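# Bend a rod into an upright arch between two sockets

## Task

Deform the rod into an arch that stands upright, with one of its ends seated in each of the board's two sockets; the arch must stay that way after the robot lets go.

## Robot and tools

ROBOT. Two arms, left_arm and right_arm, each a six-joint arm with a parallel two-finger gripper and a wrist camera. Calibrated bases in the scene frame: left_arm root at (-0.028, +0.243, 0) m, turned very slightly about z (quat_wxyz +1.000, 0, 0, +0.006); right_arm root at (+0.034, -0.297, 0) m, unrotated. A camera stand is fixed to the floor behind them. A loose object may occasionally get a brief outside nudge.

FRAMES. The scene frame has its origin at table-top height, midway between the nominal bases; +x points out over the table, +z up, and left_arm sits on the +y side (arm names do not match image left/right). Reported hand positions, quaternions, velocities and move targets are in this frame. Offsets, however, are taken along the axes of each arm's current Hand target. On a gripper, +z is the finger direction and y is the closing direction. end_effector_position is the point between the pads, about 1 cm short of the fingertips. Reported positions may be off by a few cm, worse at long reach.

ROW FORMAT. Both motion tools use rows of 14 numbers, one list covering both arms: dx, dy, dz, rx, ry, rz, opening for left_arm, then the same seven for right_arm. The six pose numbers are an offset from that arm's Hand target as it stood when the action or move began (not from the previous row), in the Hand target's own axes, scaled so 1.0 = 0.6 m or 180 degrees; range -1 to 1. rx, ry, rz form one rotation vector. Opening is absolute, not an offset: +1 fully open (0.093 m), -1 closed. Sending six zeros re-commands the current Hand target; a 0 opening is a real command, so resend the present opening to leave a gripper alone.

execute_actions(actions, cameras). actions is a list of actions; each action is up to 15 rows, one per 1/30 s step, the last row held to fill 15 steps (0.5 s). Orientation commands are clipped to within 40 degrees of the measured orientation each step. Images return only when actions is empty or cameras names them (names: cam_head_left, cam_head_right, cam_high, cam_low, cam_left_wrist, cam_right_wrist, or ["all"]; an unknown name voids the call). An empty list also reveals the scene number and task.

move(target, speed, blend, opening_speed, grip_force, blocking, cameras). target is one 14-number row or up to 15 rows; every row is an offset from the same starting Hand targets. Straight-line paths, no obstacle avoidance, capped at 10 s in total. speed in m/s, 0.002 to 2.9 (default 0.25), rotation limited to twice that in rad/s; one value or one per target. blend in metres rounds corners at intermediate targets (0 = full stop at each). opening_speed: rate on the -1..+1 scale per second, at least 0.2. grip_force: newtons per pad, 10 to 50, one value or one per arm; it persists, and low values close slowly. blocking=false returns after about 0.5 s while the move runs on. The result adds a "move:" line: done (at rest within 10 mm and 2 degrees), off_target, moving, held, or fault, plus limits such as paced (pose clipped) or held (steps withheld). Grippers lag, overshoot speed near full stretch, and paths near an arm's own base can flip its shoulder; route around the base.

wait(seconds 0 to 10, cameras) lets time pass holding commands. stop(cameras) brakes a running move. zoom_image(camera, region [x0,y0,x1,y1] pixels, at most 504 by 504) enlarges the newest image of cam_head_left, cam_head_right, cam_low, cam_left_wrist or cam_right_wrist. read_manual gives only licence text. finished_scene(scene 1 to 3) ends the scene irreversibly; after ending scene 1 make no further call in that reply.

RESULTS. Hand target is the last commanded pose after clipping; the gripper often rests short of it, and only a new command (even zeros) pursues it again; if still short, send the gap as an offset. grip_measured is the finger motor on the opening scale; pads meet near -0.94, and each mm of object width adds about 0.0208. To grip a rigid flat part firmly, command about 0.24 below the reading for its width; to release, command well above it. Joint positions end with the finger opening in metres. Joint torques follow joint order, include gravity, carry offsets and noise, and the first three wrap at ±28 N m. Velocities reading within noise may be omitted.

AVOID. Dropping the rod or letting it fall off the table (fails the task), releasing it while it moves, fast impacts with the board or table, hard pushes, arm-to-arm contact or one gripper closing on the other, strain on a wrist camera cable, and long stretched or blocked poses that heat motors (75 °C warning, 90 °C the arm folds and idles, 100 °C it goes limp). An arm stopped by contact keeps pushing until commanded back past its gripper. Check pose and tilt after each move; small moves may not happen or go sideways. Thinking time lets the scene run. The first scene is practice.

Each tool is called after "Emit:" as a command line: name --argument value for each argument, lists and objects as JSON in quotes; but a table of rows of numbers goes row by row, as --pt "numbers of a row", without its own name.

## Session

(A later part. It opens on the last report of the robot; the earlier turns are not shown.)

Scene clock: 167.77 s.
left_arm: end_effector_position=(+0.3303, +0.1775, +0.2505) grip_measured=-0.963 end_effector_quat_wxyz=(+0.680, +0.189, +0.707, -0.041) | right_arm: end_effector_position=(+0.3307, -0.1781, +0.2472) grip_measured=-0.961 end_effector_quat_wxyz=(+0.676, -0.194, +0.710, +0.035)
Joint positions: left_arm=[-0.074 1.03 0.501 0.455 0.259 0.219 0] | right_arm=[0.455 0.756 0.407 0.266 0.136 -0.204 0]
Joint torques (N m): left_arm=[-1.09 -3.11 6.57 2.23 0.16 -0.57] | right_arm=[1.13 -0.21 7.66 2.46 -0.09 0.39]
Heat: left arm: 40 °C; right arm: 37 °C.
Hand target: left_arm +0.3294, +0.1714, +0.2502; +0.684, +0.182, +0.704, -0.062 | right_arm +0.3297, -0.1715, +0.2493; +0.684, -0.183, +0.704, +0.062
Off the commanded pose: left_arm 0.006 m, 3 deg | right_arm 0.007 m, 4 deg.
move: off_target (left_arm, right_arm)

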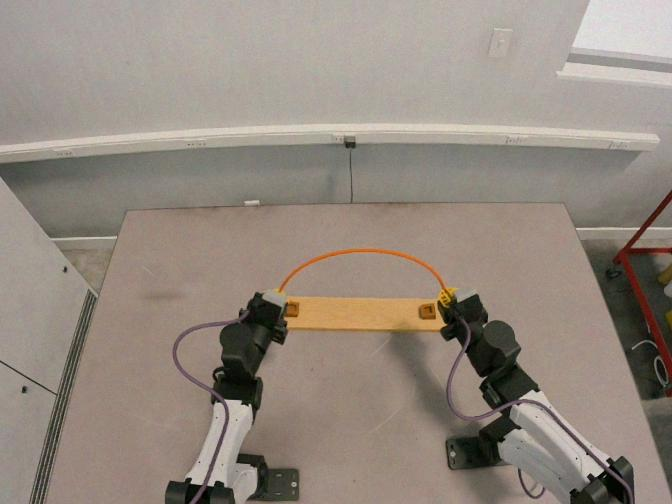

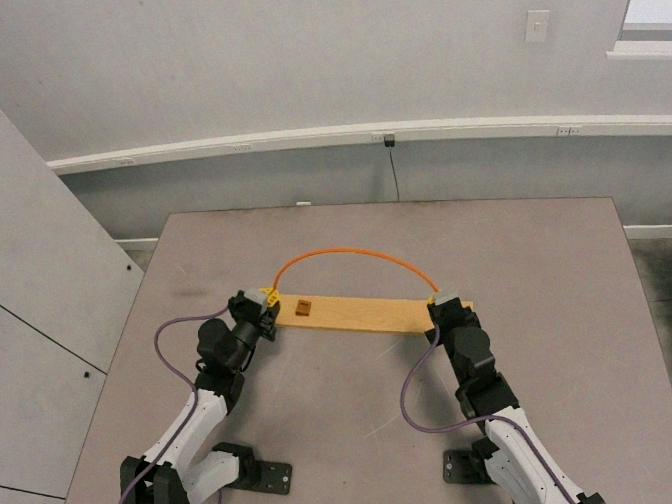

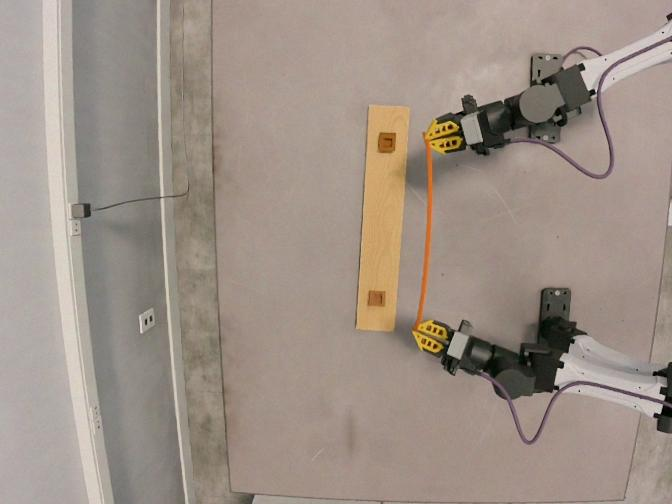

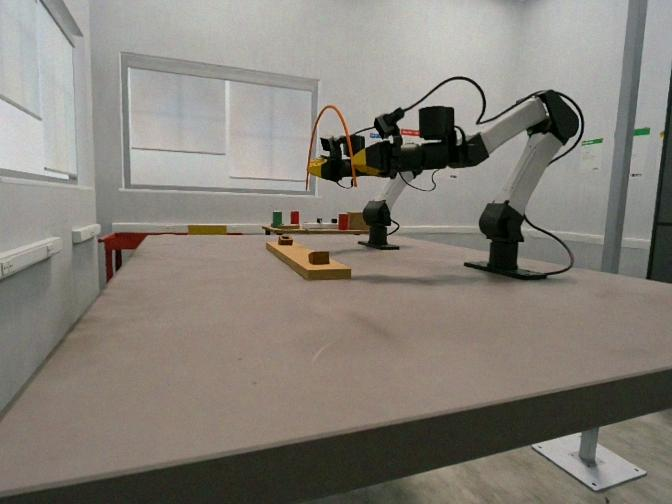

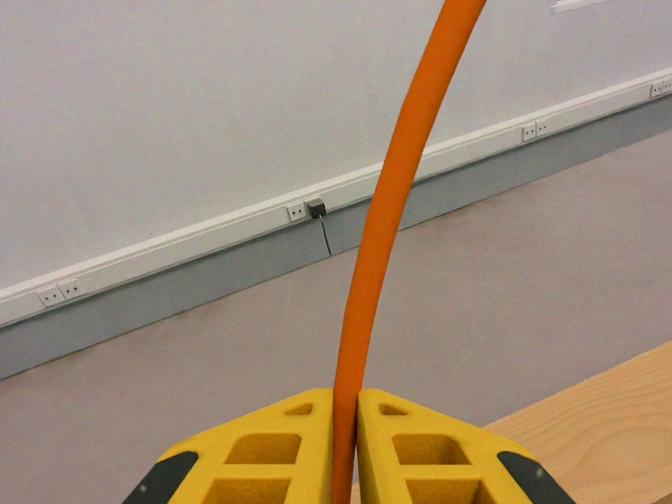

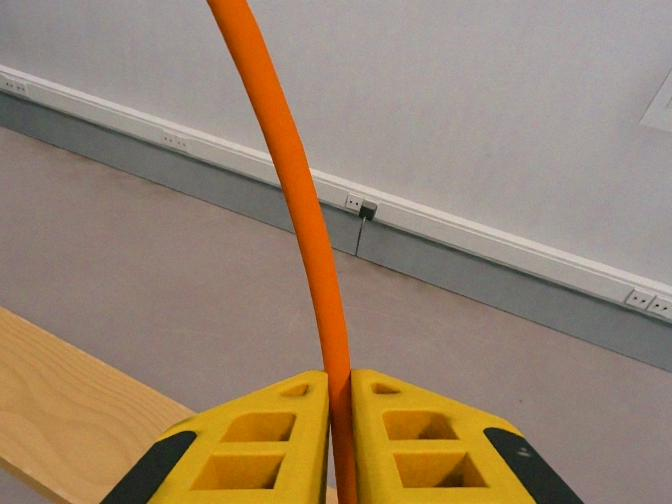

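Emit:
move --target '[0.188,0.0055,0.1285,0,0,0,-1,0.152,0.0025,0.115,0,0,0,-1]' --speed 0.15 --cameras '["all"]'

Emit:
zoom_image --camera "cam_head_left" --region '[230, 220, 500, 390]'

Emit:
zoom_image --camera "cam_low" --region '[250, 130, 450, 300]'

Emit:
zoom_image --camera "cam_high" --region '[340, 90, 520, 360]'

Emit:
zoom_image --camera "cam_head_right" --region '[230, 220, 500, 390]'

Scene clock: 190.87 s.
left_arm: end_effector_position=(+0.3983, +0.1738, +0.1262) grip_measured=-0.963 end_effector_quat_wxyz=(+0.672, +0.184, +0.716, -0.046) | right_arm: end_effector_position=(+0.3969, -0.1716, +0.1521) grip_measured=-0.961 end_effector_quat_wxyz=(+0.676, -0.182, +0.714, +0.027)
Joint positions: left_arm=[-0.074 1.785 0.462 1.228 0.257 0.207 0] | right_arm=[0.37 1.47 0.291 1.094 0.079 -0.204 0]
Joint torques (N m): left_arm=[-0.47 -7.21 6.74 2.14 0.25 -0.44] | right_arm=[0.14 -4.14 5.89 2.47 -0.54 0.31]
Heat: left arm: 40 °C; right arm: 40 °C.
Hand target: left_arm +0.4032, +0.1680, +0.1353; +0.684, +0.182, +0.704, -0.062 | right_arm +0.3942, -0.1625, +0.1553; +0.684, -0.183, +0.704, +0.062
Off the commanded pose: left_arm 0.012 m, 3 deg | right_arm 0.010 m, 4 deg.
move: off_target (left_arm, right_arm)

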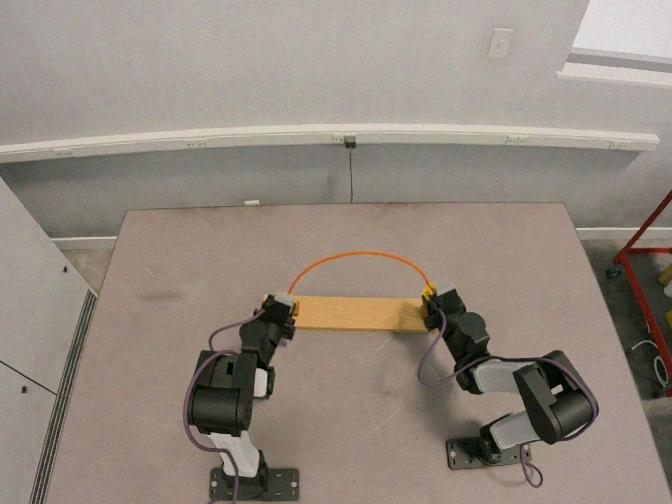

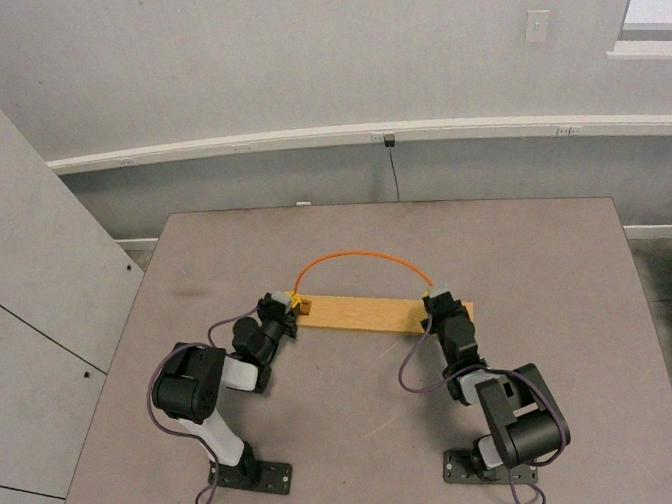

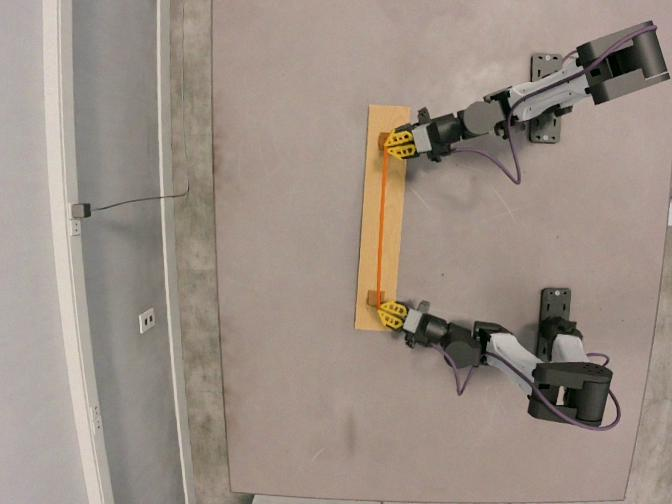

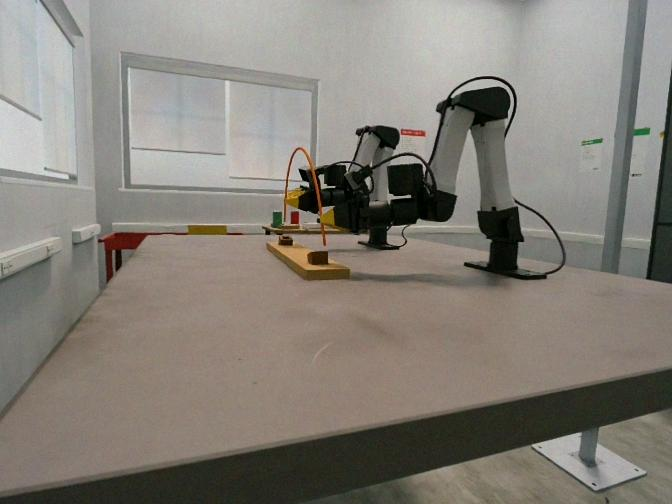

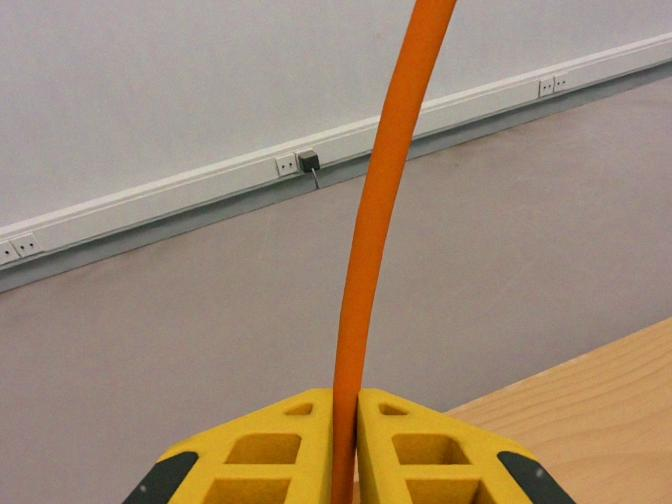

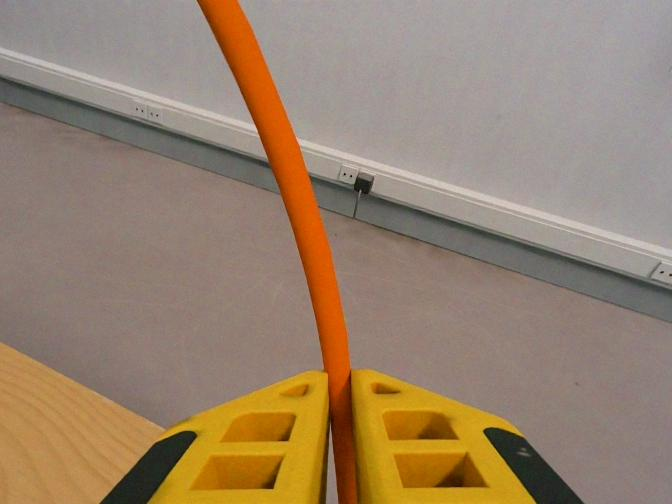

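Scaled by 1.867 from the camera's 672x504 image, which has a finer 960x720 frame.

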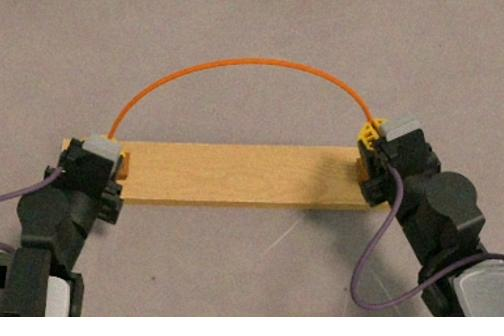

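Scaled by 2.520 from the camera's 672x504 image, which has a finer 960x720 frame.

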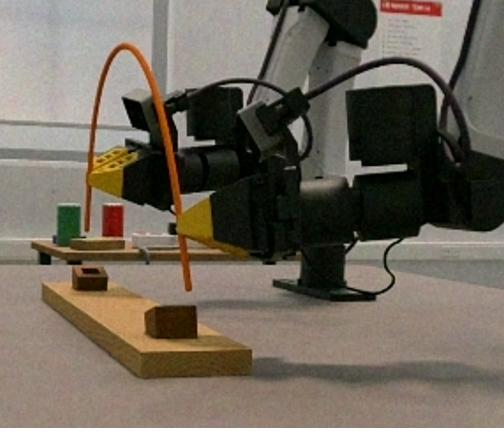

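Scaled by 1.867 from the camera's 672x504 image, which has a finer 960x720 frame.

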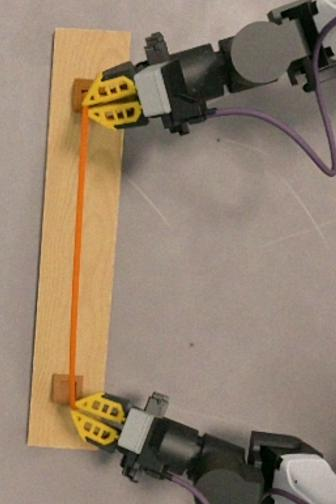

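Scaled by 1.867 from the camera's 672x504 image, which has a finer 960x720 frame.

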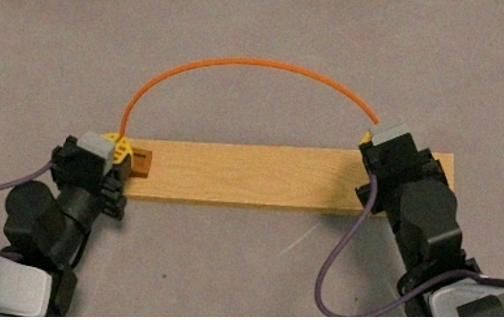

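Emit:
move --target '[0,0.0057,0.0157,0,0,0,-1,0.0425,0.0015,-0.0067,0,0,0,-1]' --speed 0.08 --cameras '["cam_high","cam_low"]'

Emit:
zoom_image --camera "cam_low" --region '[250, 180, 370, 290]'

Emit:
zoom_image --camera "cam_high" --region '[350, 100, 470, 190]'

Emit:
zoom_image --camera "cam_high" --region '[350, 260, 470, 350]'

Scene clock: 208.13 s.
left_arm: end_effector_position=(+0.4081, +0.1732, +0.1283) grip_measured=-0.963 end_effector_quat_wxyz=(+0.676, +0.184, +0.712, -0.045) | right_arm: end_effector_position=(+0.3933, -0.1756, +0.1285) grip_measured=-0.961 end_effector_quat_wxyz=(+0.678, -0.182, +0.711, +0.028)
Joint positions: left_arm=[-0.074 1.813 0.5 1.229 0.257 0.207 0] | right_arm=[0.356 1.622 0.236 1.307 0.063 -0.204 0]
Joint torques (N m): left_arm=[-0.29 -7.62 6.99 2 0.26 -0.44] | right_arm=[0.03 -4.49 4.77 2.42 -0.52 0.31]
Heat: left arm: 43 °C; right arm: 41 °C.
Hand target: left_arm +0.4131, +0.1680, +0.1352; +0.684, +0.182, +0.704, -0.062 | right_arm +0.3901, -0.1675, +0.1303; +0.684, -0.183, +0.704, +0.062
Off the commanded pose: left_arm 0.010 m, 2 deg | right_arm 0.009 m, 4 deg.
move: off_target (right_arm)
Images, in order (width x height): cam_high 672x504, cam_low 672x504.

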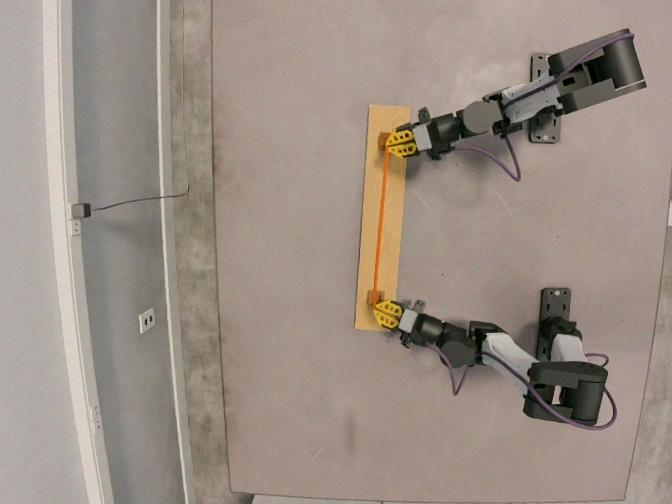

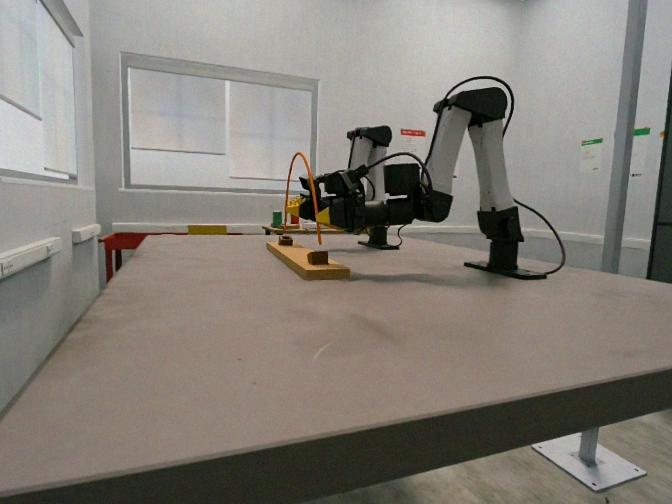

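Scaled by 4.200 from the camera's 672x504 image, which has a finer 960x720 frame.

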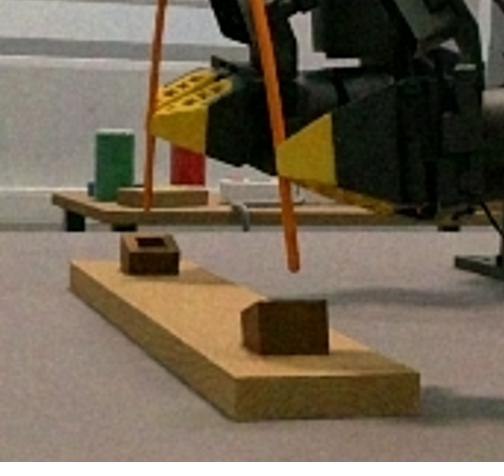

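Scaled by 4.200 from the camera's 672x504 image, which has a finer 960x720 frame.

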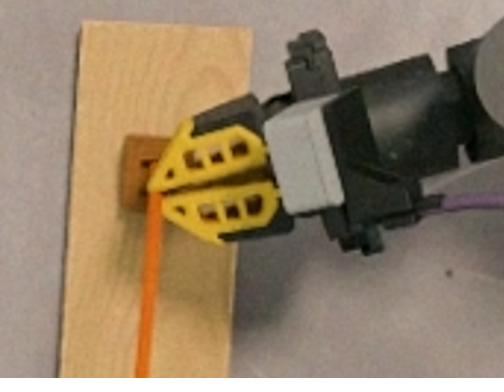

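Scaled by 4.200 from the camera's 672x504 image, which has a finer 960x720 frame.

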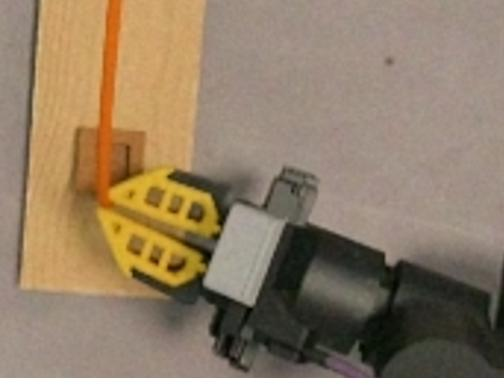

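Emit:
move --target '[0.048,-0.0143,0.005,0,0,0,-1,0.0575,0.0095,0.0035,0,0,0,-1]' --speed 0.06 --cameras '["cam_high","cam_low"]'

Emit:
zoom_image --camera "cam_low" --region '[250, 180, 370, 290]'

Emit:
zoom_image --camera "cam_high" --region '[340, 110, 440, 330]'

Scene clock: 218.73 s.
left_arm: end_effector_position=(+0.4127, +0.1783, +0.0995) grip_measured=-0.963 end_effector_quat_wxyz=(+0.675, +0.173, +0.717, -0.033) | right_arm: end_effector_position=(+0.3961, -0.1722, +0.0944) grip_measured=-0.961 end_effector_quat_wxyz=(+0.664, -0.190, +0.722, +0.032)
Joint positions: left_arm=[-0.074 1.961 0.5 1.372 0.224 0.207 0] | right_arm=[0.356 1.829 0.237 1.477 0.05 -0.204 0]
Joint torques (N m): left_arm=[-1.39 -8.24 4.81 2.16 0.44 -0.45] | right_arm=[-0.01 -1.65 2.11 3.11 -0.36 0.31]
Heat: left arm: 44 °C; right arm: 40 °C.
Hand target: left_arm +0.4130, +0.1640, +0.1053; +0.684, +0.182, +0.704, -0.062 | right_arm +0.3902, -0.1674, +0.0952; +0.684, -0.183, +0.704, +0.062
Off the commanded pose: left_arm 0.015 m, 4 deg | right_arm 0.008 m, 5 deg.
joint sent to its limit (right arm) — joint 4 (wrist pitch), upper limit. The joint targets still meet the commanded pose.
move: off_target (left_arm, right_arm)
Images, in order (width x height): cam_high 672x504, cam_low 672x504.

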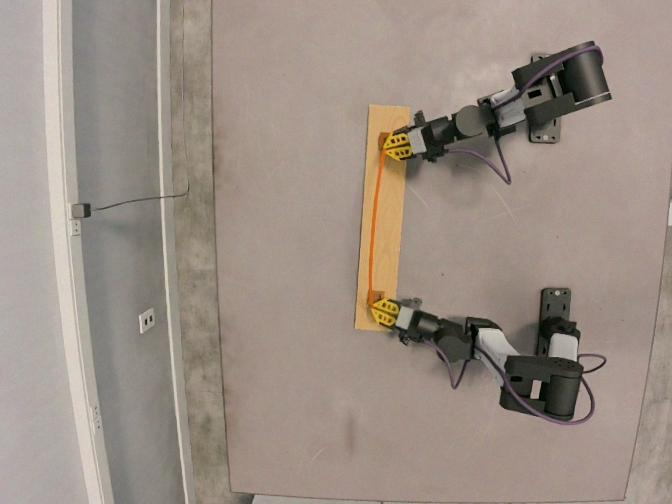

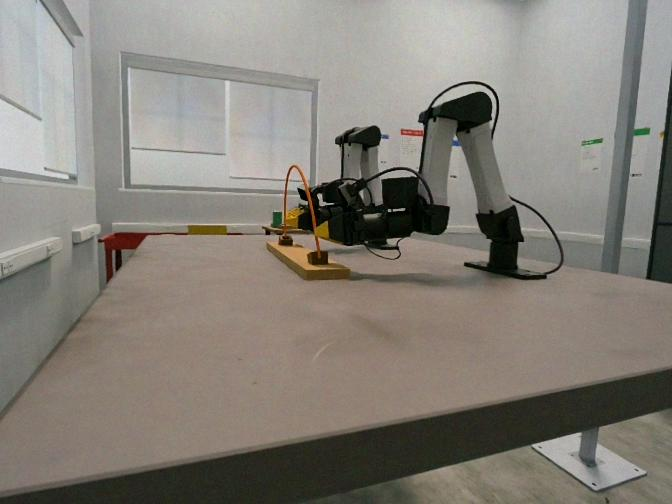

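Scaled by 4.200 from the camera's 672x504 image, which has a finer 960x720 frame.

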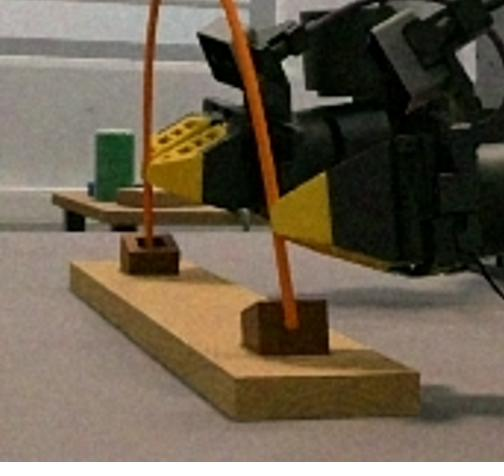

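Scaled by 2.291 from the camera's 672x504 image, which has a finer 960x720 frame.

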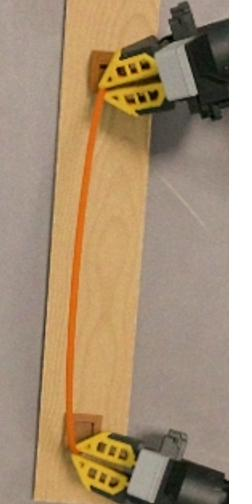

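Emit:
move --pt "-0.0575 0.0095 -0.0035 0 0 0 -1 0 0 0 0 0 0 -1" --pt "-0.060 -0.0077 -0.0025 0 0 0 -1 0 0 0 0 0 0 -1" --speed 0.08 --cameras '["cam_high","cam_low"]'

Emit:
zoom_image --camera "cam_low" --region '[250, 180, 370, 290]'

Emit:
zoom_image --camera "cam_high" --region '[340, 110, 440, 330]'

Scene clock: 234.30 s.
left_arm: end_effector_position=(+0.4085, +0.1678, +0.1174) grip_measured=-0.963 end_effector_quat_wxyz=(+0.663, +0.177, +0.726, -0.037) | right_arm: end_effector_position=(+0.3961, -0.1722, +0.0944) grip_measured=-0.961 end_effector_quat_wxyz=(+0.664, -0.190, +0.722, +0.032)
Joint positions: left_arm=[-0.108 1.825 0.502 1.202 0.199 0.207 0] | right_arm=[0.356 1.829 0.237 1.477 0.05 -0.204 0]
Joint torques (N m): left_arm=[-1.54 -11.59 6.31 2.05 0.33 -0.47] | right_arm=[0.02 -1.63 2.13 3.1 -0.37 0.31]
Heat: left arm: 44 °C; right arm: 47 °C.
Hand target: left_arm +0.4101, +0.1541, +0.1401; +0.684, +0.182, +0.704, -0.062 | right_arm +0.3902, -0.1675, +0.0952; +0.684, -0.183, +0.704, +0.062
Off the commanded pose: left_arm 0.027 m, 4 deg | right_arm 0.008 m, 5 deg.
joint sent to its limit (right arm) — joint 4 (wrist pitch), upper limit. The joint targets still meet the commanded pose.
move: off_target (left_arm, right_arm)
Images, in order (width x height): cam_high 672x504, cam_low 672x504.

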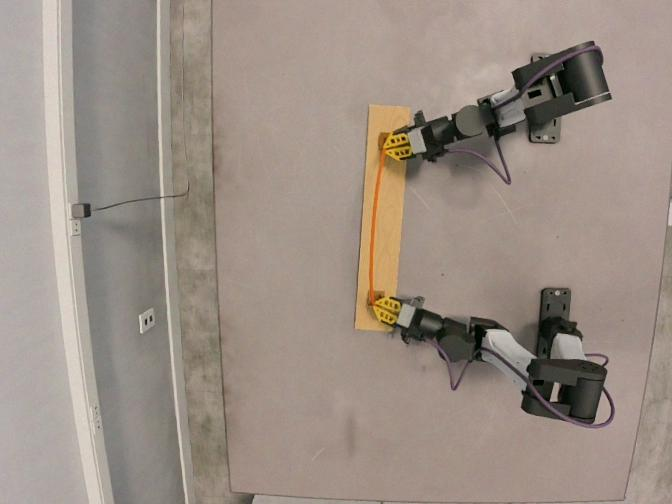

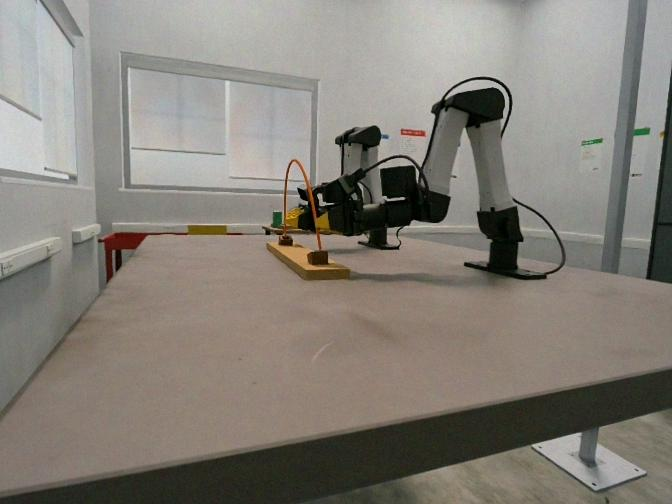

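Scaled by 4.200 from the camera's 672x504 image, which has a finer 960x720 frame.

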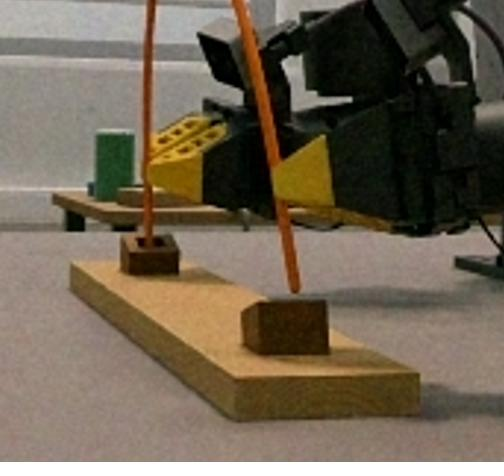

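Scaled by 2.291 from the camera's 672x504 image, which has a finer 960x720 frame.

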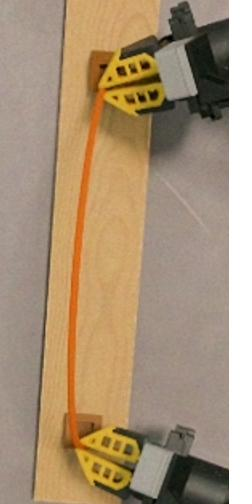

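Emit:
zoom_image --camera "cam_low" --region '[300, 235, 340, 275]'

Emit:
zoom_image --camera "cam_low" --region '[265, 220, 305, 260]'

Emit:
zoom_image --camera "cam_high" --region '[350, 280, 400, 330]'

Scaled by 12.600 from the camera's 672x504 image, which has a finer 960x720 frame.

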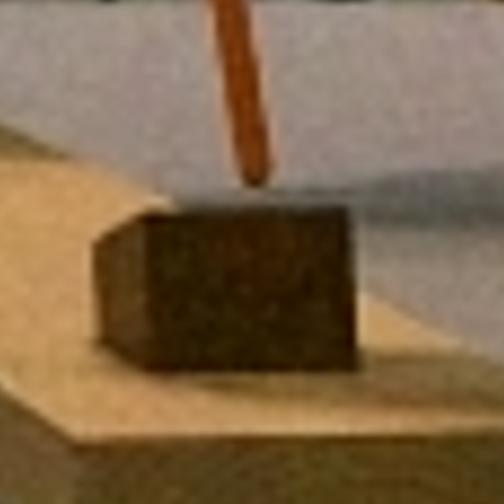

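Scaled by 12.600 from the camera's 672x504 image, which has a finer 960x720 frame.

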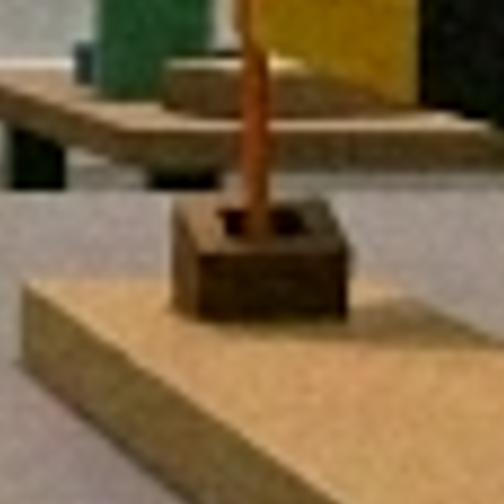

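Scaled by 10.080 from the camera's 672x504 image, which has a finer 960x720 frame.

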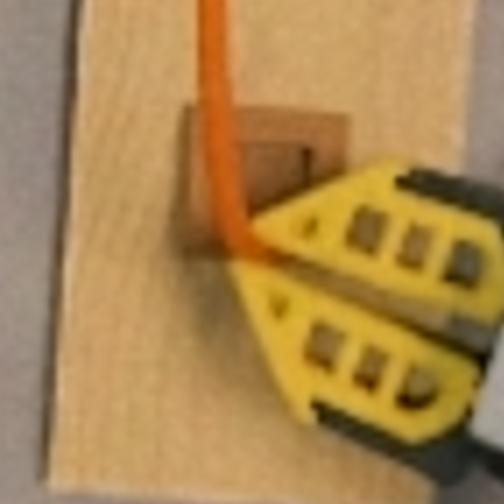

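Emit:
move --pt "0.049 -0.0105 -0.0033 0 0 0 -1 0 0 0 0 0 0 -1" --pt "0.0767 -0.0087 -0.004 0 0.015 0.042 -1 0 0 0 0 0 0 -1" --speed 0.06 --cameras '["cam_high","cam_low"]'

Emit:
zoom_image --camera "cam_low" --region '[300, 215, 360, 275]'

Emit:
zoom_image --camera "cam_high" --region '[350, 270, 410, 330]'

Scene clock: 258.87 s.
left_arm: end_effector_position=(+0.4110, +0.1673, +0.1111) grip_measured=-0.963 end_effector_quat_wxyz=(+0.688, +0.215, +0.693, +0.005) | right_arm: end_effector_position=(+0.3963, -0.1726, +0.0945) grip_measured=-0.961 end_effector_quat_wxyz=(+0.664, -0.190, +0.722, +0.031)
Joint positions: left_arm=[-0.109 1.942 0.496 1.393 0.198 0.319 0] | right_arm=[0.355 1.829 0.237 1.477 0.05 -0.204 0]
Joint torques (N m): left_arm=[-1.03 -7.09 2.77 1.7 0.29 -0.15] | right_arm=[0.13 -1.65 2.13 3.1 -0.37 0.31]
Heat: left arm: 45 °C; right arm: 51 °C.
Hand target: left_arm +0.4060, +0.1580, +0.0940; +0.669, +0.229, +0.707, -0.012 | right_arm +0.3902, -0.1674, +0.0952; +0.684, -0.183, +0.704, +0.062
Off the commanded pose: left_arm 0.020 m, 4 deg | right_arm 0.008 m, 5 deg.
joint sent to its limit (right arm) — joint 4 (wrist pitch), upper limit. The joint targets still meet the commanded pose.
move: off_target (left_arm, right_arm)
Images, in order (width x height): cam_high 672x504, cam_low 672x504.

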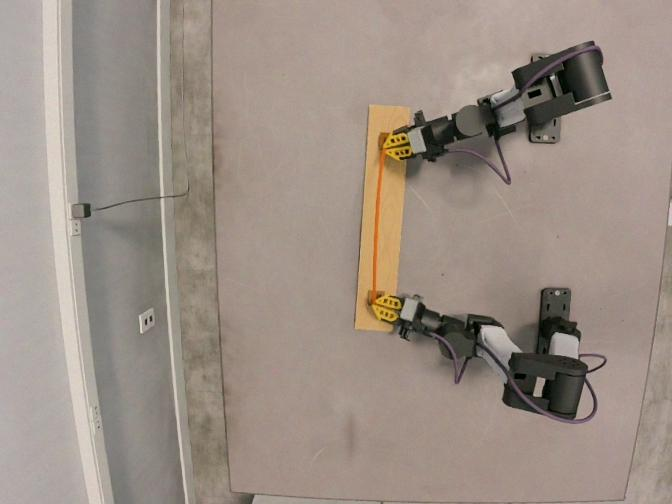

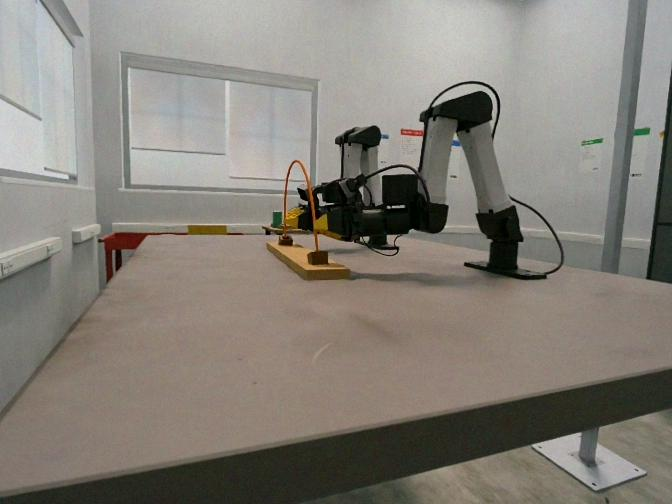

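Scaled by 8.400 from the camera's 672x504 image, which has a finer 960x720 frame.

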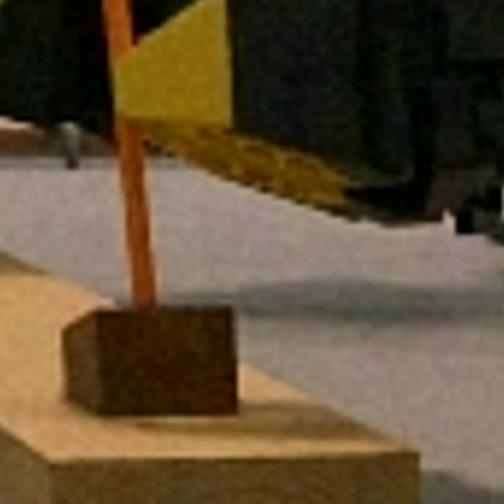

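Scaled by 8.400 from the camera's 672x504 image, which has a finer 960x720 frame.

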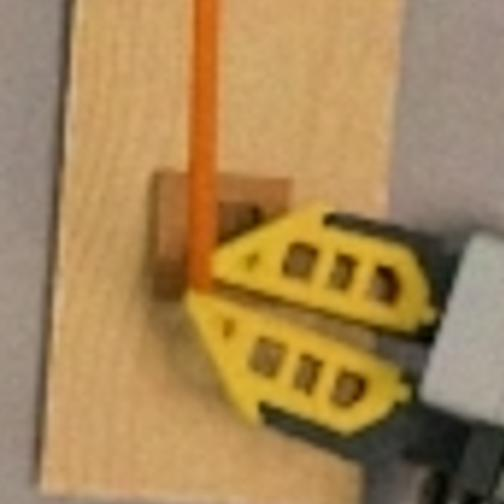

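Emit:
move --pt "-0.04 0.012 -0.0045 0 0 0 -1 0 0 0 0 0 0 -1" --pt "-0.037 -0.005 0.002 0 0 0 -1 0 0 0 0 0 0 -1" --pt "0.0153 -0.0163 0.006 0 0 0 -1 0 0 0 0 0 0 -1" --speed 0.06 --cameras '["cam_high","cam_low"]'

Emit:
zoom_image --camera "cam_low" --region '[300, 215, 360, 275]'

Emit:
zoom_image --camera "cam_high" --region '[350, 270, 410, 330]'

Scene clock: 274.77 s.
left_arm: end_effector_position=(+0.4135, +0.1745, +0.0922) grip_measured=-0.963 end_effector_quat_wxyz=(+0.678, +0.197, +0.708, +0.035) | right_arm: end_effector_position=(+0.3963, -0.1726, +0.0945) grip_measured=-0.961 end_effector_quat_wxyz=(+0.664, -0.190, +0.722, +0.031)
Joint positions: left_arm=[-0.126 2.009 0.496 1.433 0.106 0.332 0] | right_arm=[0.355 1.829 0.237 1.477 0.05 -0.204 0]
Joint torques (N m): left_arm=[-1.63 -7.65 2.55 1.93 0.87 -0.32] | right_arm=[0.13 -1.65 2.11 3.1 -0.37 0.32]
Heat: left arm: 44 °C; right arm: 53 °C.
Hand target: left_arm +0.4061, +0.1509, +0.0822; +0.670, +0.229, +0.707, -0.012 | right_arm +0.3902, -0.1674, +0.0952; +0.684, -0.183, +0.704, +0.062
Off the commanded pose: left_arm 0.027 m, 7 deg | right_arm 0.008 m, 5 deg.
joint sent to its limit (right arm) — joint 4 (wrist pitch), upper limit. The joint targets still meet the commanded pose.
move: off_target (left_arm, right_arm)
Images, in order (width x height): cam_high 672x504, cam_low 672x504.

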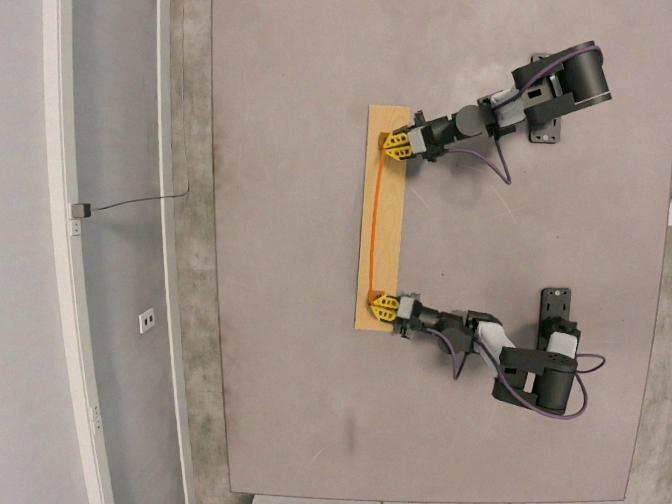

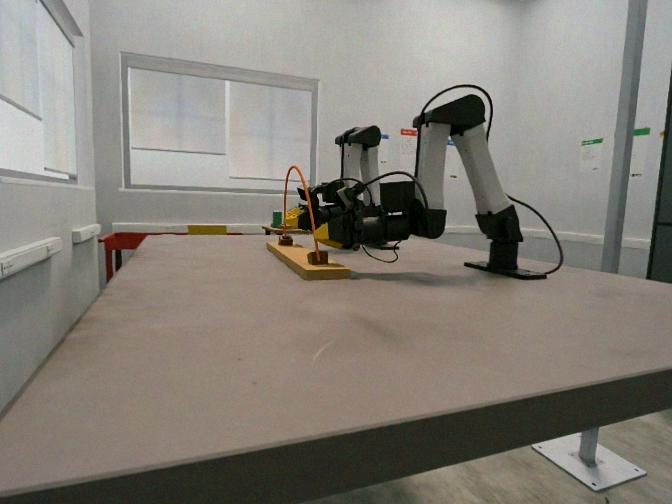

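Scaled by 8.400 from the camera's 672x504 image, which has a finer 960x720 frame.

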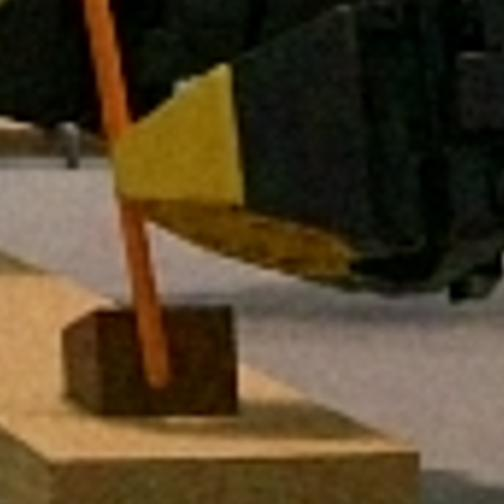

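Scaled by 8.400 from the camera's 672x504 image, which has a finer 960x720 frame.

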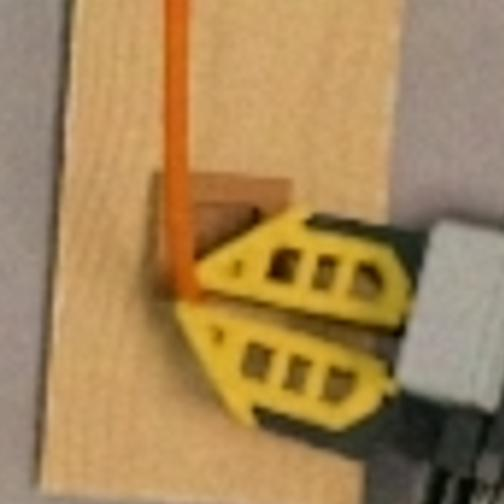

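Emit:
move --pt "-0.079 0.024 -0.009 0 0 0 -1 0 0 0 0 0 0 -1" --pt "-0.0875 0 0 0 0 0 -1 0 0 0 0 0 0 -1" --speed 0.08 --cameras '["cam_high","cam_low","cam_head_right"]'

Emit:
zoom_image --camera "cam_low" --region '[300, 215, 360, 275]'

Emit:
zoom_image --camera "cam_high" --region '[350, 270, 410, 330]'

Emit:
zoom_image --camera "cam_head_right" --region '[270, 270, 350, 330]'

Scene clock: 287.53 s.
left_arm: end_effector_position=(+0.4046, +0.1559, +0.1141) grip_measured=-0.963 end_effector_quat_wxyz=(+0.651, +0.211, +0.729, +0.018) | right_arm: end_effector_position=(+0.3967, -0.1739, +0.0947) grip_measured=-0.961 end_effector_quat_wxyz=(+0.665, -0.185, +0.723, +0.032)
Joint positions: left_arm=[-0.177 1.797 0.496 1.148 0.088 0.324 0] | right_arm=[0.352 1.829 0.237 1.478 0.052 -0.196 0]
Joint torques (N m): left_arm=[-2.11 -10.32 6.94 1.99 0.58 -0.29] | right_arm=[0.35 -1.65 2.13 3.09 -0.39 0.24]
Heat: left arm: 45 °C; right arm: 54 °C.
Hand target: left_arm +0.4061, +0.1348, +0.1321; +0.669, +0.229, +0.707, -0.012 | right_arm +0.3902, -0.1675, +0.0952; +0.684, -0.182, +0.704, +0.062
Off the commanded pose: left_arm 0.028 m, 5 deg | right_arm 0.009 m, 5 deg.
joint sent to its limit (right arm) — joint 4 (wrist pitch), upper limit. The joint targets still meet the commanded pose.
move: off_target (left_arm, right_arm)
Images, in order (width x height): cam_head_right 672x504, cam_high 672x504, cam_low 672x504.

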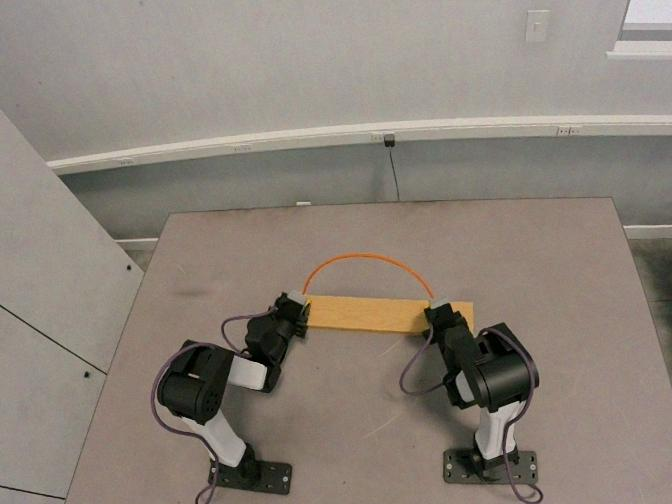

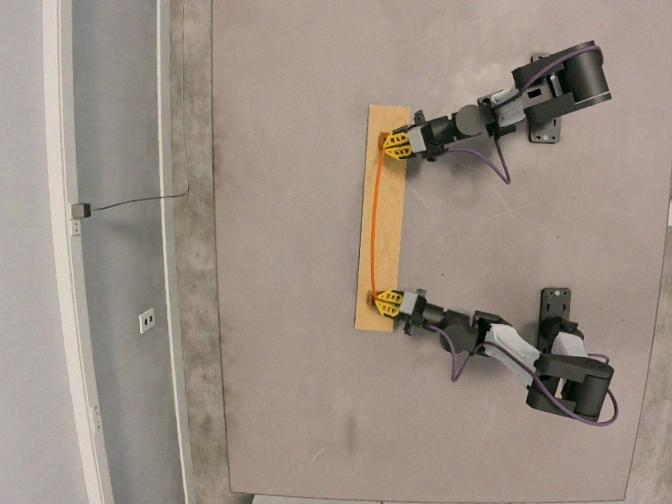

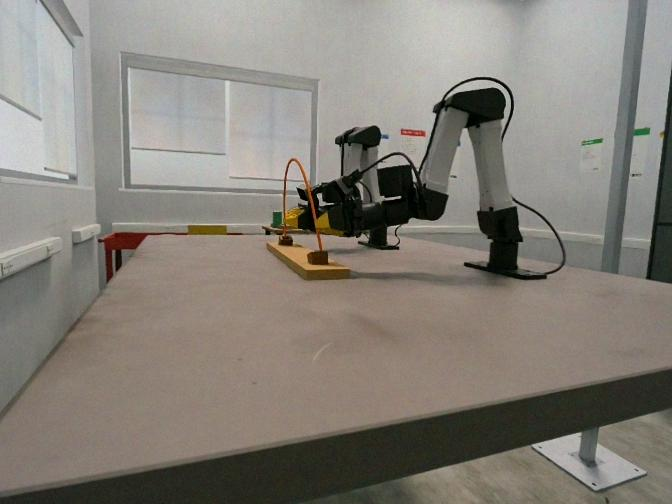

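Scaled by 8.400 from the camera's 672x504 image, which has a finer 960x720 frame.

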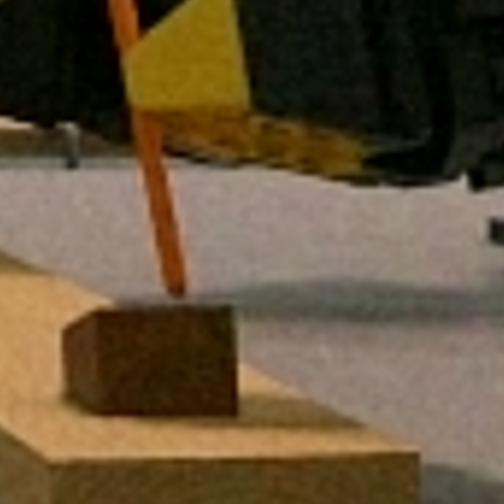

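Scaled by 8.400 from the camera's 672x504 image, which has a finer 960x720 frame.

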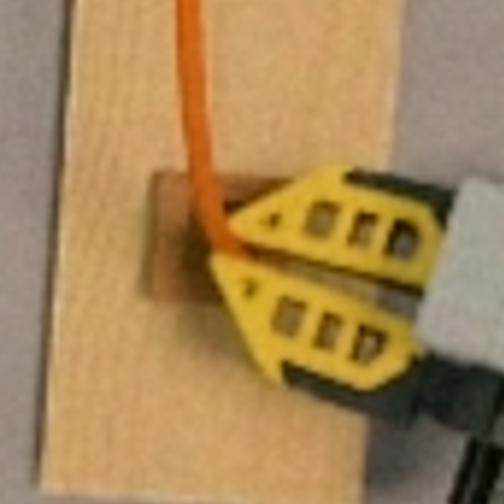

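Scaled by 6.300 from the camera's 672x504 image, which has a finer 960x720 frame.

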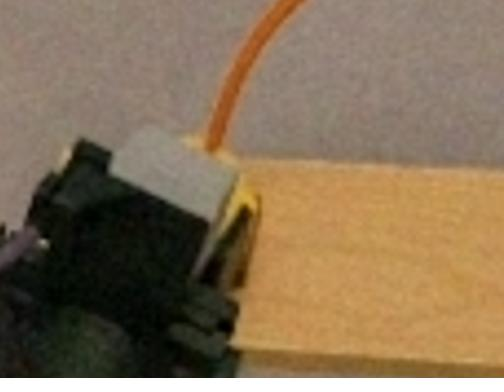

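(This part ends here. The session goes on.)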